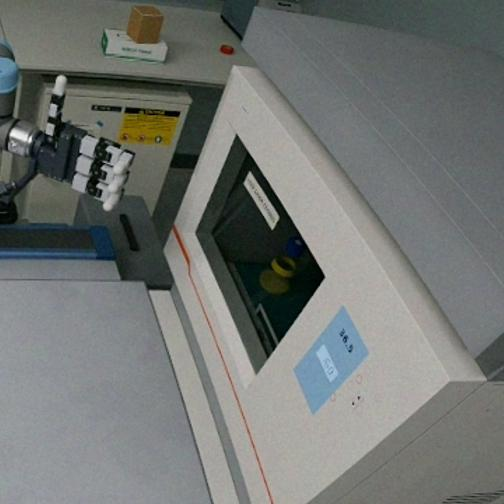

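>>> {"api": "move", "payload": {
  "target": [
    [0.1093,-0.4665,-0.0433,0.1944,0,0,0.754,0,0.576,-0.609,0.754,0,0.576,-0.609,0.754,0,0.576,-0.609,0.714,0.678,0.226,0.168,0.6,-0.4,0,0,0,0,0,0,0.754,0.05,0.576,0.696,1.0,0,0.752,-0.486,0.754,-0.05,0.576,0.696,-0.571,0.678,-0.674,0.059,0.4,-0.7],
    [0.1093,-0.578,0.2334,0.1944,0,0,0.754,0,0.576,-0.609,0.754,0,0.576,-0.609,0.754,0,0.576,-0.609,0.714,0.678,0.226,0.168,0.6,-0.4,0,0,0,0,0,0,0.754,0.05,0.576,0.696,1.0,0,0.752,-0.486,0.754,-0.05,0.576,0.696,-0.571,0.678,-0.674,0.059,0.4,-0.7]
  ],
  "speed": [0.35, 0.15],
  "blend": 0.03,
  "cameras": ["cam_left_wrist"]
}}

Scene clock: 155.57 s.
left_arm: end_effector_position=(+0.1602, +1.7742, +0.5598) hand_goal=(+0.754, +0.000, +0.576, -0.608, +0.754, +0.000, +0.576, -0.608, +0.754, +0.000, +0.576, -0.608, +0.714, +0.678, +0.226, +0.168) hand_measured=(+0.754, -0.002, +0.574, -0.606, +0.754, -0.002, +0.574, -0.606, +0.754, -0.002, +0.576, -0.606, +0.712, +0.678, +0.224, +0.166) hand_current_ma=(+0, -1, -2, +2, +0, -1, -2, +2, +0, +0, +0, +2, -1, +1, -1, -2) hand_state=(goal, goal, goal, goal, goal, goal, goal, goal, goal, goal, goal, goal, goal, goal, goal, goal) hand_current_limit=0.60 hand_speed=-0.40 end_effector_quat_wxyz=(+0.500, -0.500, -0.500, -0.500) | right_arm: end_effector_position=(+0.4266, -1.3555, +0.3937) hand_goal=(+0.754, +0.050, +0.576, +0.696, +1.000, +0.000, +0.752, -0.486, +0.754, -0.050, +0.576, +0.696, -0.570, +0.678, -0.674, +0.060) hand_measured=(+0.750, +0.046, +0.572, +0.694, +0.992, +0.002, +0.748, -0.488, +0.754, -0.048, +0.578, +0.698, -0.568, +0.678, -0.672, +0.062) hand_current_ma=(-6, -4, -5, -5, -18, +3, -8, -4, +0, +3, +3, +5, +3, -1, +2, +3) hand_state=(goal, goal, goal, goal, goal, goal, goal, goal, goal, goal, goal, goal, goal, goal, goal, goal) hand_current_limit=0.40 hand_speed=-0.70 end_effector_quat_wxyz=(+0.000, +0.887, -0.462, +0.000)
Joint positions: left_arm=[1 4.82 -1.913 -1.142 -3.227 -1.463 -1.572] | right_arm=[-1.4 -0.116 -1.558 1.569 -1.581 -1.571 2.414]
Joint torques (N m): left_arm=[-7.23 25.91 27.25 -0.58 -1.38 1.64] | right_arm=[9.04 -17.17 -24.02 -2.22 -1.09 -2.11]
Wrist force (N): left_arm=[0.0 -0.2 0.8] | right_arm=[0.6 -0.2 -0.1]
Wrist torque (N m): left_arm=[-0.22 -0.13 0.08] | right_arm=[-0.01 -0.12 0.11]
Wrist force, peak (N): left_arm=[-0.3 1.7 1.4] | right_arm=[0.6 -0.3 0.0]
Hand target: left_arm +0.1602, +1.7743, +0.5598; +0.500, -0.500, -0.500, -0.500 | right_arm +0.4266, -1.3555, +0.3937; +0.000, +0.887, -0.462, +0.000
Off the commanded pose: left_arm 0.000 m, 0 deg | right_arm 0.000 m, 0 deg.
left_rail: position_m=1.000 speed_m_s=0.60 position_status=done
right_rail: position_m=-1.400 speed_m_s=0.80 position_status=done
move: done
camera_calibration:
cam_left_wrist: T_world_to_cam=[[-0.612013, -0.0293095, -0.790304, 0.559164], [-0.533492, -0.722392, 0.439928, 1.07693], [-0.583803, 0.690862, 0.426477, -1.25044], [0, 0, 0, 1]] pos_world=[0.186736, 1.65823, 0.501423]
Images, in order (width x height): cam_left_wrist 672x504.

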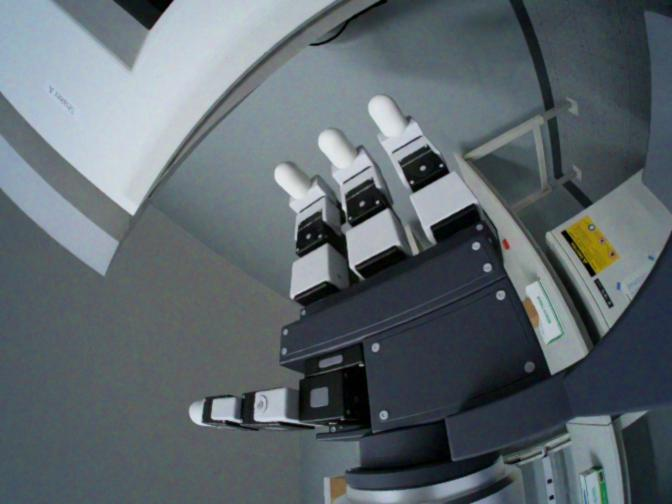

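>>> {"api": "move", "payload": {
  "target": [0,0.1665,0,0,0,0,0.754,0,0.576,-0.609,0.754,0,0.576,-0.609,0.754,0,0.576,-0.609,0.714,0.678,0.226,0.168,0.7,-0.4,0,0,0,0,0,0,0.754,0.05,0.576,0.696,1.0,0,0.752,-0.486,0.754,-0.05,0.576,0.696,-0.571,0.678,-0.674,0.059,0.4,-0.7],
  "speed": 0.1,
  "stop_force": 12,
  "cameras": ["cam_left_wrist"]
}}

Scene clock: 157.93 s.
left_arm: end_effector_position=(+0.2601, +1.7743, +0.5600) hand_goal=(+0.754, +0.000, +0.576, -0.608, +0.754, +0.000, +0.576, -0.608, +0.754, +0.000, +0.576, -0.608, +0.714, +0.678, +0.226, +0.168) hand_measured=(+0.756, -0.002, +0.574, -0.608, +0.756, -0.002, +0.574, -0.608, +0.754, -0.002, +0.576, -0.606, +0.712, +0.678, +0.224, +0.166) hand_current_ma=(+1, -1, -2, +0, +1, -1, -2, +0, +0, +0, +0, +1, -1, +1, -1, -2) hand_state=(goal, goal, goal, goal, goal, goal, goal, goal, goal, goal, goal, goal, goal, goal, goal, goal) hand_current_limit=0.70 hand_speed=-0.40 end_effector_quat_wxyz=(+0.500, -0.500, -0.500, -0.500) | right_arm: end_effector_position=(+0.4266, -1.3555, +0.3937) hand_goal=(+0.754, +0.050, +0.576, +0.696, +1.000, +0.000, +0.752, -0.486, +0.754, -0.050, +0.576, +0.696, -0.570, +0.678, -0.674, +0.060) hand_measured=(+0.750, +0.046, +0.572, +0.694, +0.992, +0.002, +0.748, -0.488, +0.754, -0.048, +0.578, +0.698, -0.568, +0.678, -0.672, +0.062) hand_current_ma=(-6, -4, -5, -5, -18, +3, -8, -4, +0, +3, +3, +5, +3, -1, +2, +3) hand_state=(goal, goal, goal, goal, goal, goal, goal, goal, goal, goal, goal, goal, goal, goal, goal, goal) hand_current_limit=0.40 hand_speed=-0.70 end_effector_quat_wxyz=(+0.000, +0.887, -0.462, +0.000)
Joint positions: left_arm=[1 4.636 -1.973 -1.058 -3.252 -1.647 -1.572] | right_arm=[-1.4 -0.116 -1.558 1.569 -1.581 -1.571 2.414]
Joint torques (N m): left_arm=[-8.03 29.81 26.61 -0.46 -1.01 1.67] | right_arm=[9.67 -18.26 -26.77 -2.35 -1.16 -2.18]
Wrist force (N): left_arm=[-0.1 -1.4 -0.1] | right_arm=[0.0 -0.4 -0.2]
Wrist torque (N m): left_arm=[-0.12 -0.18 0.08] | right_arm=[-0.02 -0.04 0.06]
Wrist force, peak (N): left_arm=[0.7 -1.7 0.1] | right_arm=[0.1 -0.7 0.0]
Hand target: left_arm +0.2601, +1.7743, +0.5600; +0.500, -0.500, -0.500, -0.500 | right_arm +0.4266, -1.3555, +0.3937; +0.000, +0.887, -0.462, +0.000
Off the commanded pose: left_arm 0.000 m, 0 deg | right_arm 0.000 m, 0 deg.
left_rail: position_m=1.000 speed_m_s=0.60 position_status=done
right_rail: position_m=-1.400 speed_m_s=0.80 position_status=done
move: done
camera_calibration:
cam_left_wrist: T_world_to_cam=[[-0.612013, -0.0293095, -0.790304, 0.620383], [-0.533492, -0.722392, 0.439928, 1.13018], [-0.583803, 0.690862, 0.426477, -1.19216], [0, 0, 0, 1]] pos_world=[0.286636, 1.65823, 0.501523]
Images, in order (width x height): cam_left_wrist 672x504.

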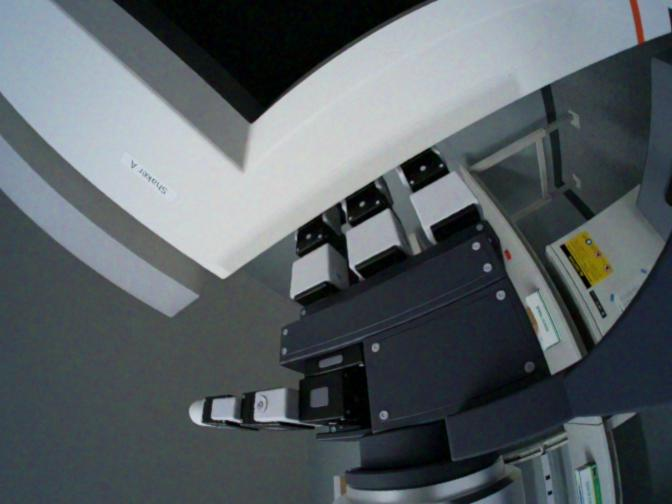

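>>> {"api": "move", "payload": {
  "target": [
    [0,0,-0.07,0,0,0,0.754,0,0.576,-0.609,0.754,0,0.576,-0.609,0.754,0,0.576,-0.609,0.714,0.678,0.226,0.168,0.7,-0.4,0,0,0,0,0,0,0.754,0.05,0.576,0.696,1.0,0,0.752,-0.486,0.754,-0.05,0.576,0.696,-0.571,0.678,-0.674,0.059,0.4,-0.7],
    [0,0.02,-0.27,0,0,0,0.754,0,0.576,-0.609,0.754,0,0.576,-0.609,0.754,0,0.576,-0.609,0.714,0.678,0.226,0.168,0.7,-0.4,0,0,0,0,0,0,0.754,0.05,0.576,0.696,1.0,0,0.752,-0.486,0.754,-0.05,0.576,0.696,-0.571,0.678,-0.674,0.059,0.4,-0.7],
    [0,0.1057,-0.541,0,0,0,0.754,0,0.576,-0.609,0.754,0,0.576,-0.609,0.754,0,0.576,-0.609,0.714,0.678,0.226,0.168,0.7,-0.4,0,0,0,0,0,0,0.754,0.05,0.576,0.696,1.0,0,0.752,-0.486,0.754,-0.05,0.576,0.696,-0.571,0.678,-0.674,0.059,0.4,-0.7]
  ],
  "speed": [0.06, 0.15, 0.15],
  "blend": 0.02,
  "cameras": ["cam_bench_left", "cam_left_wrist"]
}}

Scene clock: 161.83 s.
left_arm: end_effector_position=(+0.3235, +1.4497, +0.5599) hand_goal=(+0.754, +0.000, +0.576, -0.608, +0.754, +0.000, +0.576, -0.608, +0.754, +0.000, +0.576, -0.608, +0.714, +0.678, +0.226, +0.168) hand_measured=(+0.756, -0.004, +0.580, -0.606, +0.756, -0.004, +0.580, -0.606, +0.756, -0.004, +0.578, -0.606, +0.712, +0.678, +0.224, +0.166) hand_current_ma=(+2, -3, +2, +2, +2, -3, +2, +2, +2, -3, +2, +2, -1, +1, -1, -2) hand_state=(goal, goal, goal, goal, goal, goal, goal, goal, goal, goal, goal, goal, goal, goal, goal, goal) hand_current_limit=0.70 hand_speed=-0.40 end_effector_quat_wxyz=(+0.500, -0.500, -0.500, -0.500) | right_arm: end_effector_position=(+0.4266, -1.3555, +0.3937) hand_goal=(+0.754, +0.050, +0.576, +0.696, +1.000, +0.000, +0.752, -0.486, +0.754, -0.050, +0.576, +0.696, -0.570, +0.678, -0.674, +0.060) hand_measured=(+0.750, +0.046, +0.572, +0.694, +0.992, +0.002, +0.748, -0.488, +0.754, -0.048, +0.578, +0.698, -0.568, +0.678, -0.672, +0.062) hand_current_ma=(-6, -4, -5, -5, -18, +3, -8, -4, +0, +3, +3, +5, +3, -1, +2, +3) hand_state=(goal, goal, goal, goal, goal, goal, goal, goal, goal, goal, goal, goal, goal, goal, goal, goal) hand_current_limit=0.40 hand_speed=-0.70 end_effector_quat_wxyz=(+0.000, +0.887, -0.462, +0.000)
Joint positions: left_arm=[1 4.31 -1.344 -1.747 -3.193 -1.973 -1.572] | right_arm=[-1.4 -0.116 -1.558 1.569 -1.581 -1.571 2.414]
Joint torques (N m): left_arm=[-5.88 21.47 12.86 -0.77 -1.23 1.33] | right_arm=[9.55 -18.46 -29.66 -2.26 -1.19 -2.14]
Wrist force (N): left_arm=[-0.1 -0.1 0.8] | right_arm=[0.0 -0.4 0.1]
Wrist torque (N m): left_arm=[-0.21 -0.13 0.03] | right_arm=[-0.05 -0.05 0.06]
Wrist force, peak (N): left_arm=[1.2 12.9 37.0] | right_arm=[-0.3 -0.7 -0.2]
Hand target: left_arm +0.3235, +1.4496, +0.5599; +0.500, -0.500, -0.500, -0.500 | right_arm +0.4266, -1.3555, +0.3937; +0.000, +0.887, -0.462, +0.000
Off the commanded pose: left_arm 0.000 m, 0 deg | right_arm 0.000 m, 0 deg.
left_rail: position_m=1.000 speed_m_s=0.60 position_status=done
right_rail: position_m=-1.400 speed_m_s=0.80 position_status=done
move: done
camera_calibration:
cam_left_wrist: T_world_to_cam=[[-0.612015, -0.0293057, -0.790303, 0.649587], [-0.533535, -0.722342, 0.439958, 0.92949], [-0.583762, 0.690915, 0.426448, -0.93092], [0, 0, 0, 1]] pos_world=[0.350036, 1.33363, 0.501423]
Images, in order (width x height): cam_bench_left 672x504, cam_left_wrist 672x504.

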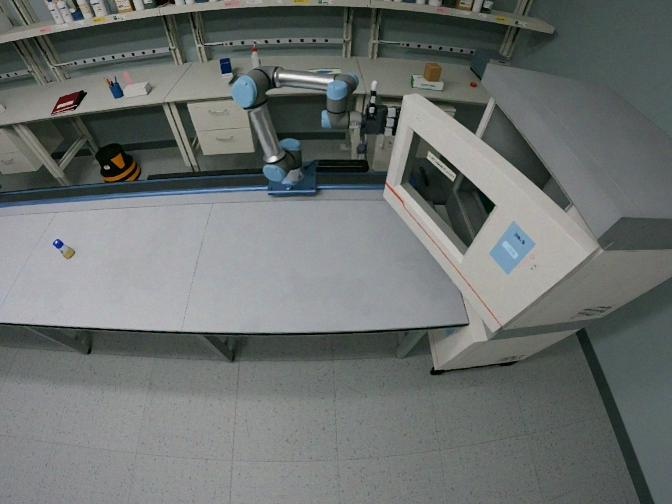

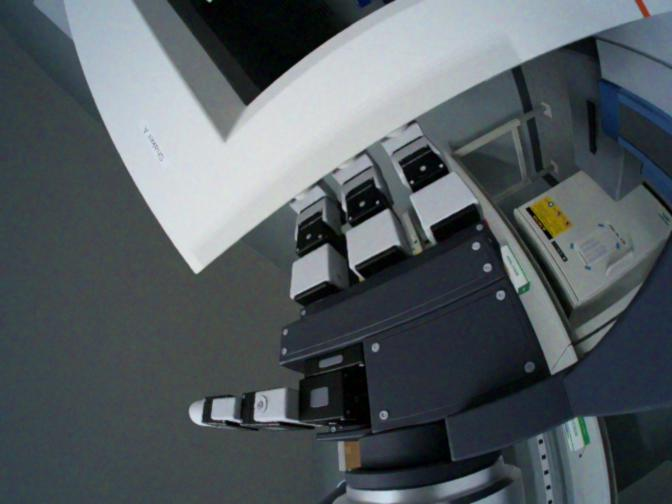

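>>> {"api": "move", "payload": {
  "target": [
    [0,-0.2,0,0,0,0,0.754,0,0.576,-0.609,0.754,0,0.576,-0.609,0.754,0,0.576,-0.609,0.714,0.678,0.226,0.168,0.7,-0.4,0,0,0,0,0,0,0.754,0.05,0.576,0.696,1.0,0,0.752,-0.486,0.754,-0.05,0.576,0.696,-0.571,0.678,-0.674,0.059,0.4,-0.7],
    [0,-0.3508,-0.0262,-0.3611,0,0,0.754,0,0.576,0.696,0.754,0,0.576,0.696,0.754,0,0.576,0.696,0.714,0.678,0.226,0.168,0.7,-0.1,0,0,0,0,0,0,0.754,0.05,0.576,0.696,1.0,0,0.752,-0.486,0.754,-0.05,0.576,0.696,-0.571,0.678,-0.674,0.059,0.4,-0.7],
    [0,-0.0792,0.0988,-0.3611,0,0,0.754,0,0.576,0.696,0.754,0,0.576,0.696,0.754,0,0.576,0.696,0.714,0.678,0.226,0.168,0.7,-0.1,0,0,0,0,0,0,0.754,0.05,0.576,0.696,1.0,0,0.752,-0.486,0.754,-0.05,0.576,0.696,-0.571,0.678,-0.674,0.059,0.4,-0.7],
    [0,-0.0792,0.3155,-0.3611,0,0,0.754,0,0.576,0.696,0.754,0,0.576,0.696,0.754,0,0.576,0.696,0.714,0.678,0.226,0.168,0.7,-0.1,0,0,0,0,0,0,0.754,0.05,0.576,0.696,1.0,0,0.752,-0.486,0.754,-0.05,0.576,0.696,-0.571,0.678,-0.674,0.059,0.4,-0.7]
  ],
  "speed": [0.2, 0.5, 0.3, 0.25],
  "blend": [0, 0, 0.01, 0],
  "cameras": ["cam_bench_left", "cam_left_wrist"]
}}

Scene clock: 168.57 s.
left_arm: end_effector_position=(+0.2760, +1.6389, +0.5599) hand_goal=(+0.754, +0.000, +0.576, +0.696, +0.754, +0.000, +0.576, +0.696, +0.754, +0.000, +0.576, +0.696, +0.714, +0.678, +0.226, +0.168) hand_measured=(+0.756, -0.004, +0.578, +0.694, +0.756, -0.004, +0.578, +0.694, +0.756, -0.004, +0.578, +0.694, +0.712, +0.678, +0.224, +0.166) hand_current_ma=(+1, -3, +2, -2, +1, -3, +2, -2, +1, -3, +2, -2, +0, +1, -1, -2) hand_state=(goal, goal, goal, goal, goal, goal, goal, goal, goal, goal, goal, goal, goal, goal, goal, goal) hand_current_limit=0.70 hand_speed=-0.10 end_effector_quat_wxyz=(-0.153, +0.690, +0.153, +0.691) | right_arm: end_effector_position=(+0.4266, -1.3555, +0.3937) hand_goal=(+0.754, +0.050, +0.576, +0.696, +1.000, +0.000, +0.752, -0.486, +0.754, -0.050, +0.576, +0.696, -0.570, +0.678, -0.674, +0.060) hand_measured=(+0.750, +0.046, +0.572, +0.694, +0.992, +0.002, +0.748, -0.488, +0.754, -0.048, +0.578, +0.698, -0.568, +0.678, -0.672, +0.062) hand_current_ma=(-6, -4, -5, -5, -18, +3, -8, -4, +0, +3, +3, +5, +3, -1, +2, +3) hand_state=(goal, goal, goal, goal, goal, goal, goal, goal, goal, goal, goal, goal, goal, goal, goal, goal) hand_current_limit=0.40 hand_speed=-0.70 end_effector_quat_wxyz=(+0.000, +0.887, -0.462, +0.000)
Joint positions: left_arm=[1 4.877 -2.111 -0.852 -3.315 -0.271 -1.576] | right_arm=[-1.4 -0.116 -1.558 1.569 -1.581 -1.571 2.414]
Joint torques (N m): left_arm=[-6.95 35.62 25.77 -2.36 1.28 1.95] | right_arm=[10.07 -16.49 -29.77 -2.55 -1.27 -2.33]
Wrist force (N): left_arm=[0.1 0.0 0.6] | right_arm=[0.3 -0.1 -0.2]
Wrist torque (N m): left_arm=[-0.17 -0.15 0.03] | right_arm=[0.02 -0.07 0.09]
Wrist force, peak (N): left_arm=[-0.2 1.7 2.0] | right_arm=[0.2 -0.7 0.0]
Hand target: left_arm +0.2760, +1.6389, +0.5599; -0.153, +0.690, +0.153, +0.691 | right_arm +0.4266, -1.3555, +0.3937; +0.000, +0.887, -0.462, +0.000
Off the commanded pose: left_arm 0.000 m, 0 deg | right_arm 0.000 m, 0 deg.
left_rail: position_m=1.000 speed_m_s=0.60 position_status=done
right_rail: position_m=-1.400 speed_m_s=0.80 position_status=done
move: done
camera_calibration:
cam_left_wrist: T_world_to_cam=[[-0.284776, 0.543312, -0.789756, -0.402954], [-0.880424, 0.17762, 0.439664, -0.338174], [0.379151, 0.820526, 0.427764, -1.56833], [0, 0, 0, 1]] pos_world=[0.182148, 1.56586, 0.501324]
Images, in order (width x height): cam_bench_left 672x504, cam_left_wrist 672x504.

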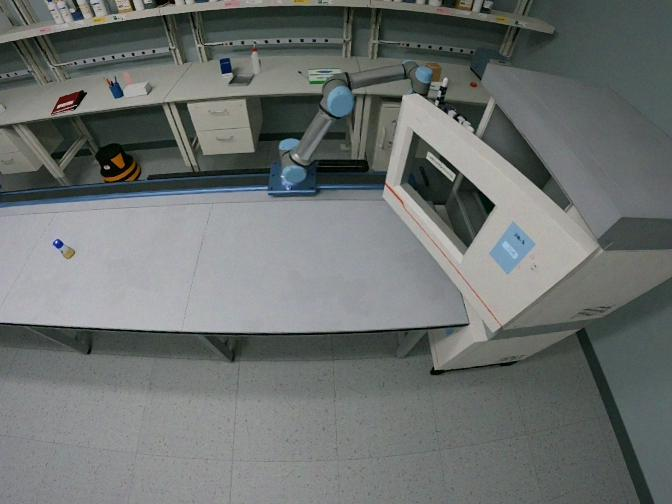

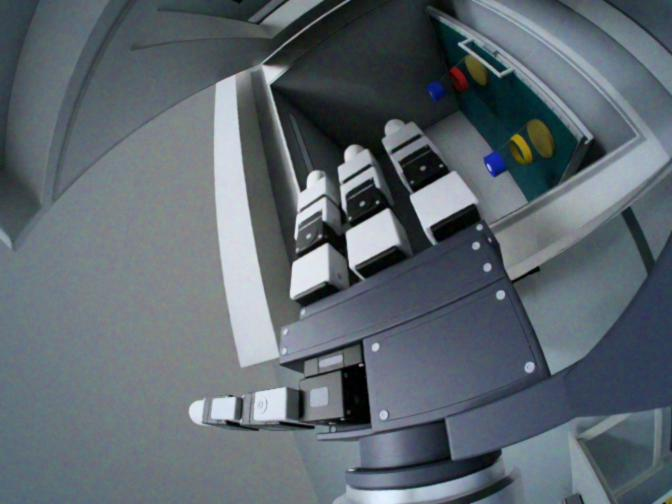

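>>> {"api": "zoom_image", "payload": {
  "camera": "cam_left_wrist",
  "region": [400, 0, 620, 220]
}}

Scaled by 2.291 from the camera's 672x504 image, which has a finer 960x720 frame.

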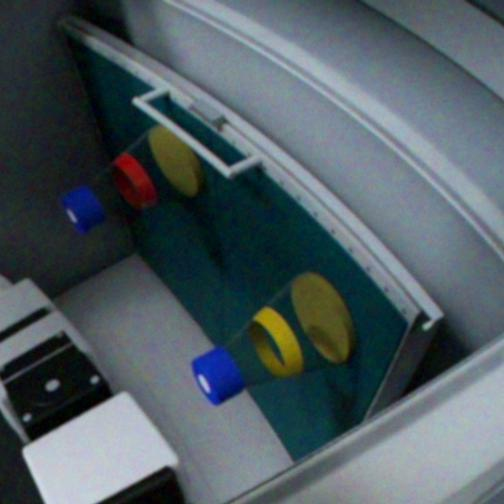

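>>> {"api": "execute_actions", "payload": {
  "actions": [
    {"left_rail":{"position_m":0.85,"speed_m_s":0.3,"acceleration_factor":0.6},"steps":60,"until":{"left_rail":{"position_status":["!=","moving"]}}}
  ]
}}

>>> {"api": "move", "payload": {
  "target": [
    [0,0.2764,0.0367,0.0556,0,0,0.754,0,0.576,0.696,0.754,0,0.576,0.696,0.754,0,0.576,0.696,0.714,0.678,0.226,0.168,0.7,-0.1,0,0,0,0,0,0,0.754,0.05,0.576,0.696,1.0,0,0.752,-0.486,0.754,-0.05,0.576,0.696,-0.571,0.678,-0.674,0.059,0.4,-0.7],
    [0,0.4928,0.1105,0.1111,0,0,0.754,0,0.576,0.696,0.754,0,0.576,0.696,0.754,0,0.576,0.696,0.714,0.678,0.226,0.168,0.7,-0.1,0,0,0,0,0,0,0.754,0.05,0.576,0.696,1.0,0,0.752,-0.486,0.754,-0.05,0.576,0.696,-0.571,0.678,-0.674,0.059,0.4,-0.7],
    [0,0.6934,0.2173,0.1667,0,0,0.754,0,0.576,0.696,0.754,0,0.576,0.696,0.754,0,0.576,0.696,0.714,0.678,0.226,0.168,0.7,-0.1,0,0,0,0,0,0,0.754,0.05,0.576,0.696,1.0,0,0.752,-0.486,0.754,-0.05,0.576,0.696,-0.571,0.678,-0.674,0.059,0.4,-0.7],
    [0,0.333,0.0084,0.1667,0,0,0.754,0,0.576,0.696,0.754,0,0.576,0.696,0.754,0,0.576,0.696,0.714,0.678,0.226,0.168,0.7,-0.1,0,0,0,0,0,0,0.754,0.05,0.576,0.696,1.0,0,0.752,-0.486,0.754,-0.05,0.576,0.696,-0.571,0.678,-0.674,0.059,0.4,-0.7]
  ],
  "speed": [0.15, 0.15, 0.15, 0.3],
  "blend": [0.02, 0.02, 0, 0],
  "cameras": ["cam_bench_left", "cam_left_wrist"]
}}

Scene clock: 174.60 s.
left_arm: end_effector_position=(+0.2760, +1.4890, +0.5599) hand_goal=(+0.754, +0.000, +0.576, +0.696, +0.754, +0.000, +0.576, +0.696, +0.754, +0.000, +0.576, +0.696, +0.714, +0.678, +0.226, +0.168) hand_measured=(+0.756, -0.004, +0.578, +0.694, +0.756, -0.004, +0.578, +0.694, +0.756, -0.004, +0.578, +0.694, +0.712, +0.678, +0.224, +0.166) hand_current_ma=(+1, -3, +2, -2, +1, -3, +2, -2, +1, -3, +2, -2, +0, +1, -1, -2) hand_state=(goal, goal, goal, goal, goal, goal, goal, goal, goal, goal, goal, goal, goal, goal, goal, goal) hand_current_limit=0.70 hand_speed=-0.10 end_effector_quat_wxyz=(-0.153, +0.690, +0.153, +0.691) | right_arm: end_effector_position=(+0.4266, -1.3555, +0.3937) hand_goal=(+0.754, +0.050, +0.576, +0.696, +1.000, +0.000, +0.752, -0.486, +0.754, -0.050, +0.576, +0.696, -0.570, +0.678, -0.674, +0.060) hand_measured=(+0.750, +0.046, +0.572, +0.694, +0.992, +0.002, +0.748, -0.488, +0.754, -0.048, +0.578, +0.698, -0.568, +0.678, -0.672, +0.062) hand_current_ma=(-6, -4, -5, -5, -18, +3, -8, -4, +0, +3, +3, +5, +3, -1, +2, +3) hand_state=(goal, goal, goal, goal, goal, goal, goal, goal, goal, goal, goal, goal, goal, goal, goal, goal) hand_current_limit=0.40 hand_speed=-0.70 end_effector_quat_wxyz=(+0.000, +0.887, -0.462, +0.000)
Joint positions: left_arm=[0.85 4.877 -2.112 -0.851 -3.316 -0.271 -1.575] | right_arm=[-1.4 -0.116 -1.558 1.569 -1.581 -1.571 2.414]
Joint torques (N m): left_arm=[-3.22 36.21 21.93 -0.98 0.59 1.49] | right_arm=[9.18 -18.1 -29.03 -2.44 -1.2 -2.15]
Wrist force (N): left_arm=[-0.1 0.2 0.4] | right_arm=[0.3 -0.4 0.0]
Wrist torque (N m): left_arm=[-0.12 -0.14 0.01] | right_arm=[-0.04 -0.07 0.08]
Wrist force, peak (N): left_arm=[-0.6 -1.3 1.0] | right_arm=[0.3 -0.7 -0.3]
Hand target: left_arm +0.2760, +1.4890, +0.5599; -0.153, +0.690, +0.153, +0.691 | right_arm +0.4266, -1.3555, +0.3937; +0.000, +0.887, -0.462, +0.000
Off the commanded pose: left_arm 0.000 m, 0 deg | right_arm 0.000 m, 0 deg.
left_rail: position_m=0.850 speed_m_s=0.30 position_status=done
right_rail: position_m=-1.400 speed_m_s=0.80 position_status=done

Scene clock: 179.40 s.
left_arm: end_effector_position=(+0.3651, +1.3100, +0.5599) hand_goal=(+0.754, +0.000, +0.576, +0.696, +0.754, +0.000, +0.576, +0.696, +0.754, +0.000, +0.576, +0.696, +0.714, +0.678, +0.226, +0.168) hand_measured=(+0.756, -0.004, +0.578, +0.696, +0.756, -0.004, +0.578, +0.694, +0.756, -0.004, +0.578, +0.694, +0.714, +0.678, +0.224, +0.166) hand_current_ma=(+1, -4, +2, +0, +1, -3, +1, -2, +1, -3, +1, -2, +0, +1, -1, -2) hand_state=(goal, goal, goal, goal, goal, goal, goal, goal, goal, goal, goal, goal, goal, goal, goal, goal) hand_current_limit=0.70 hand_speed=-0.10 end_effector_quat_wxyz=(-0.327, +0.627, +0.327, +0.628) | right_arm: end_effector_position=(+0.4266, -1.3555, +0.3937) hand_goal=(+0.754, +0.050, +0.576, +0.696, +1.000, +0.000, +0.752, -0.486, +0.754, -0.050, +0.576, +0.696, -0.570, +0.678, -0.674, +0.060) hand_measured=(+0.750, +0.046, +0.572, +0.694, +0.992, +0.002, +0.748, -0.488, +0.754, -0.048, +0.578, +0.698, -0.568, +0.678, -0.672, +0.062) hand_current_ma=(-6, -4, -5, -5, -18, +3, -8, -4, +0, +3, +3, +5, +3, -1, +2, +3) hand_state=(goal, goal, goal, goal, goal, goal, goal, goal, goal, goal, goal, goal, goal, goal, goal, goal) hand_current_limit=0.40 hand_speed=-0.70 end_effector_quat_wxyz=(+0.000, +0.887, -0.462, +0.000)
Joint positions: left_arm=[0.85 4.619 -1.435 -1.673 -3.174 -1.053 -1.572] | right_arm=[-1.4 -0.116 -1.558 1.569 -1.581 -1.571 2.414]
Joint torques (N m): left_arm=[9.53 7.34 26.29 4.22 1.57 1.7] | right_arm=[9.25 -17.39 -29.09 -2.64 -1.27 -2.26]
Wrist force (N): left_arm=[-0.2 0.1 0.7] | right_arm=[0.0 -0.2 0.1]
Wrist torque (N m): left_arm=[-0.16 -0.11 0.06] | right_arm=[-0.01 -0.05 0.06]
Wrist force, peak (N): left_arm=[0.6 -17.8 -3.7] | right_arm=[-0.1 -0.6 -0.6]
Hand target: left_arm +0.3650, +1.3100, +0.5599; -0.327, +0.627, +0.327, +0.628 | right_arm +0.4266, -1.3555, +0.3937; +0.000, +0.887, -0.462, +0.000
Off the commanded pose: left_arm 0.000 m, 0 deg | right_arm 0.000 m, 0 deg.
left_rail: position_m=0.850 speed_m_s=0.30 position_status=done
right_rail: position_m=-1.400 speed_m_s=0.80 position_status=done
move: done
camera_calibration:
cam_left_wrist: T_world_to_cam=[[-0.518197, 0.327478, -0.790082, 0.169223], [-0.851318, -0.28611, 0.439771, 0.395399], [-0.0820348, 0.900499, 0.42705, -1.26826], [0, 0, 0, 1]] pos_world=[0.32026, 1.19977, 0.501424]
Images, in order (width x height): cam_bench_left 672x504, cam_left_wrist 672x504.

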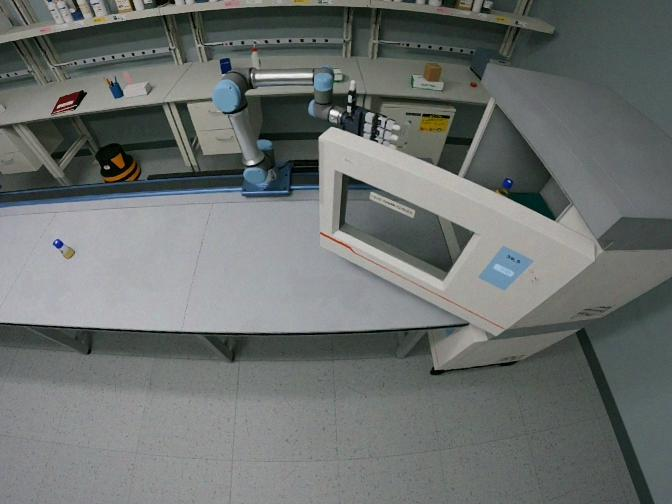

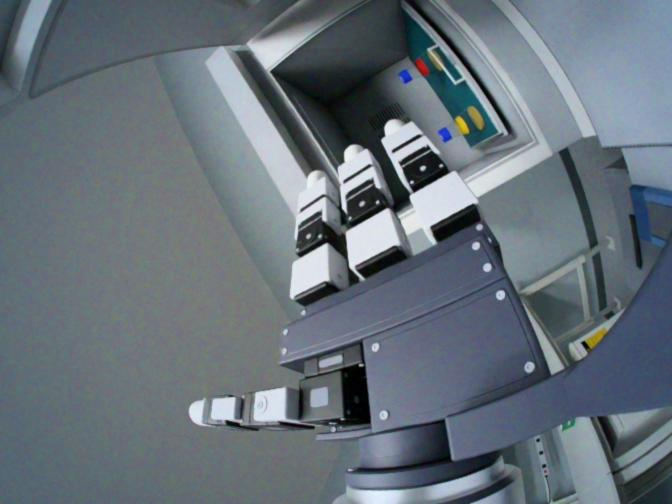

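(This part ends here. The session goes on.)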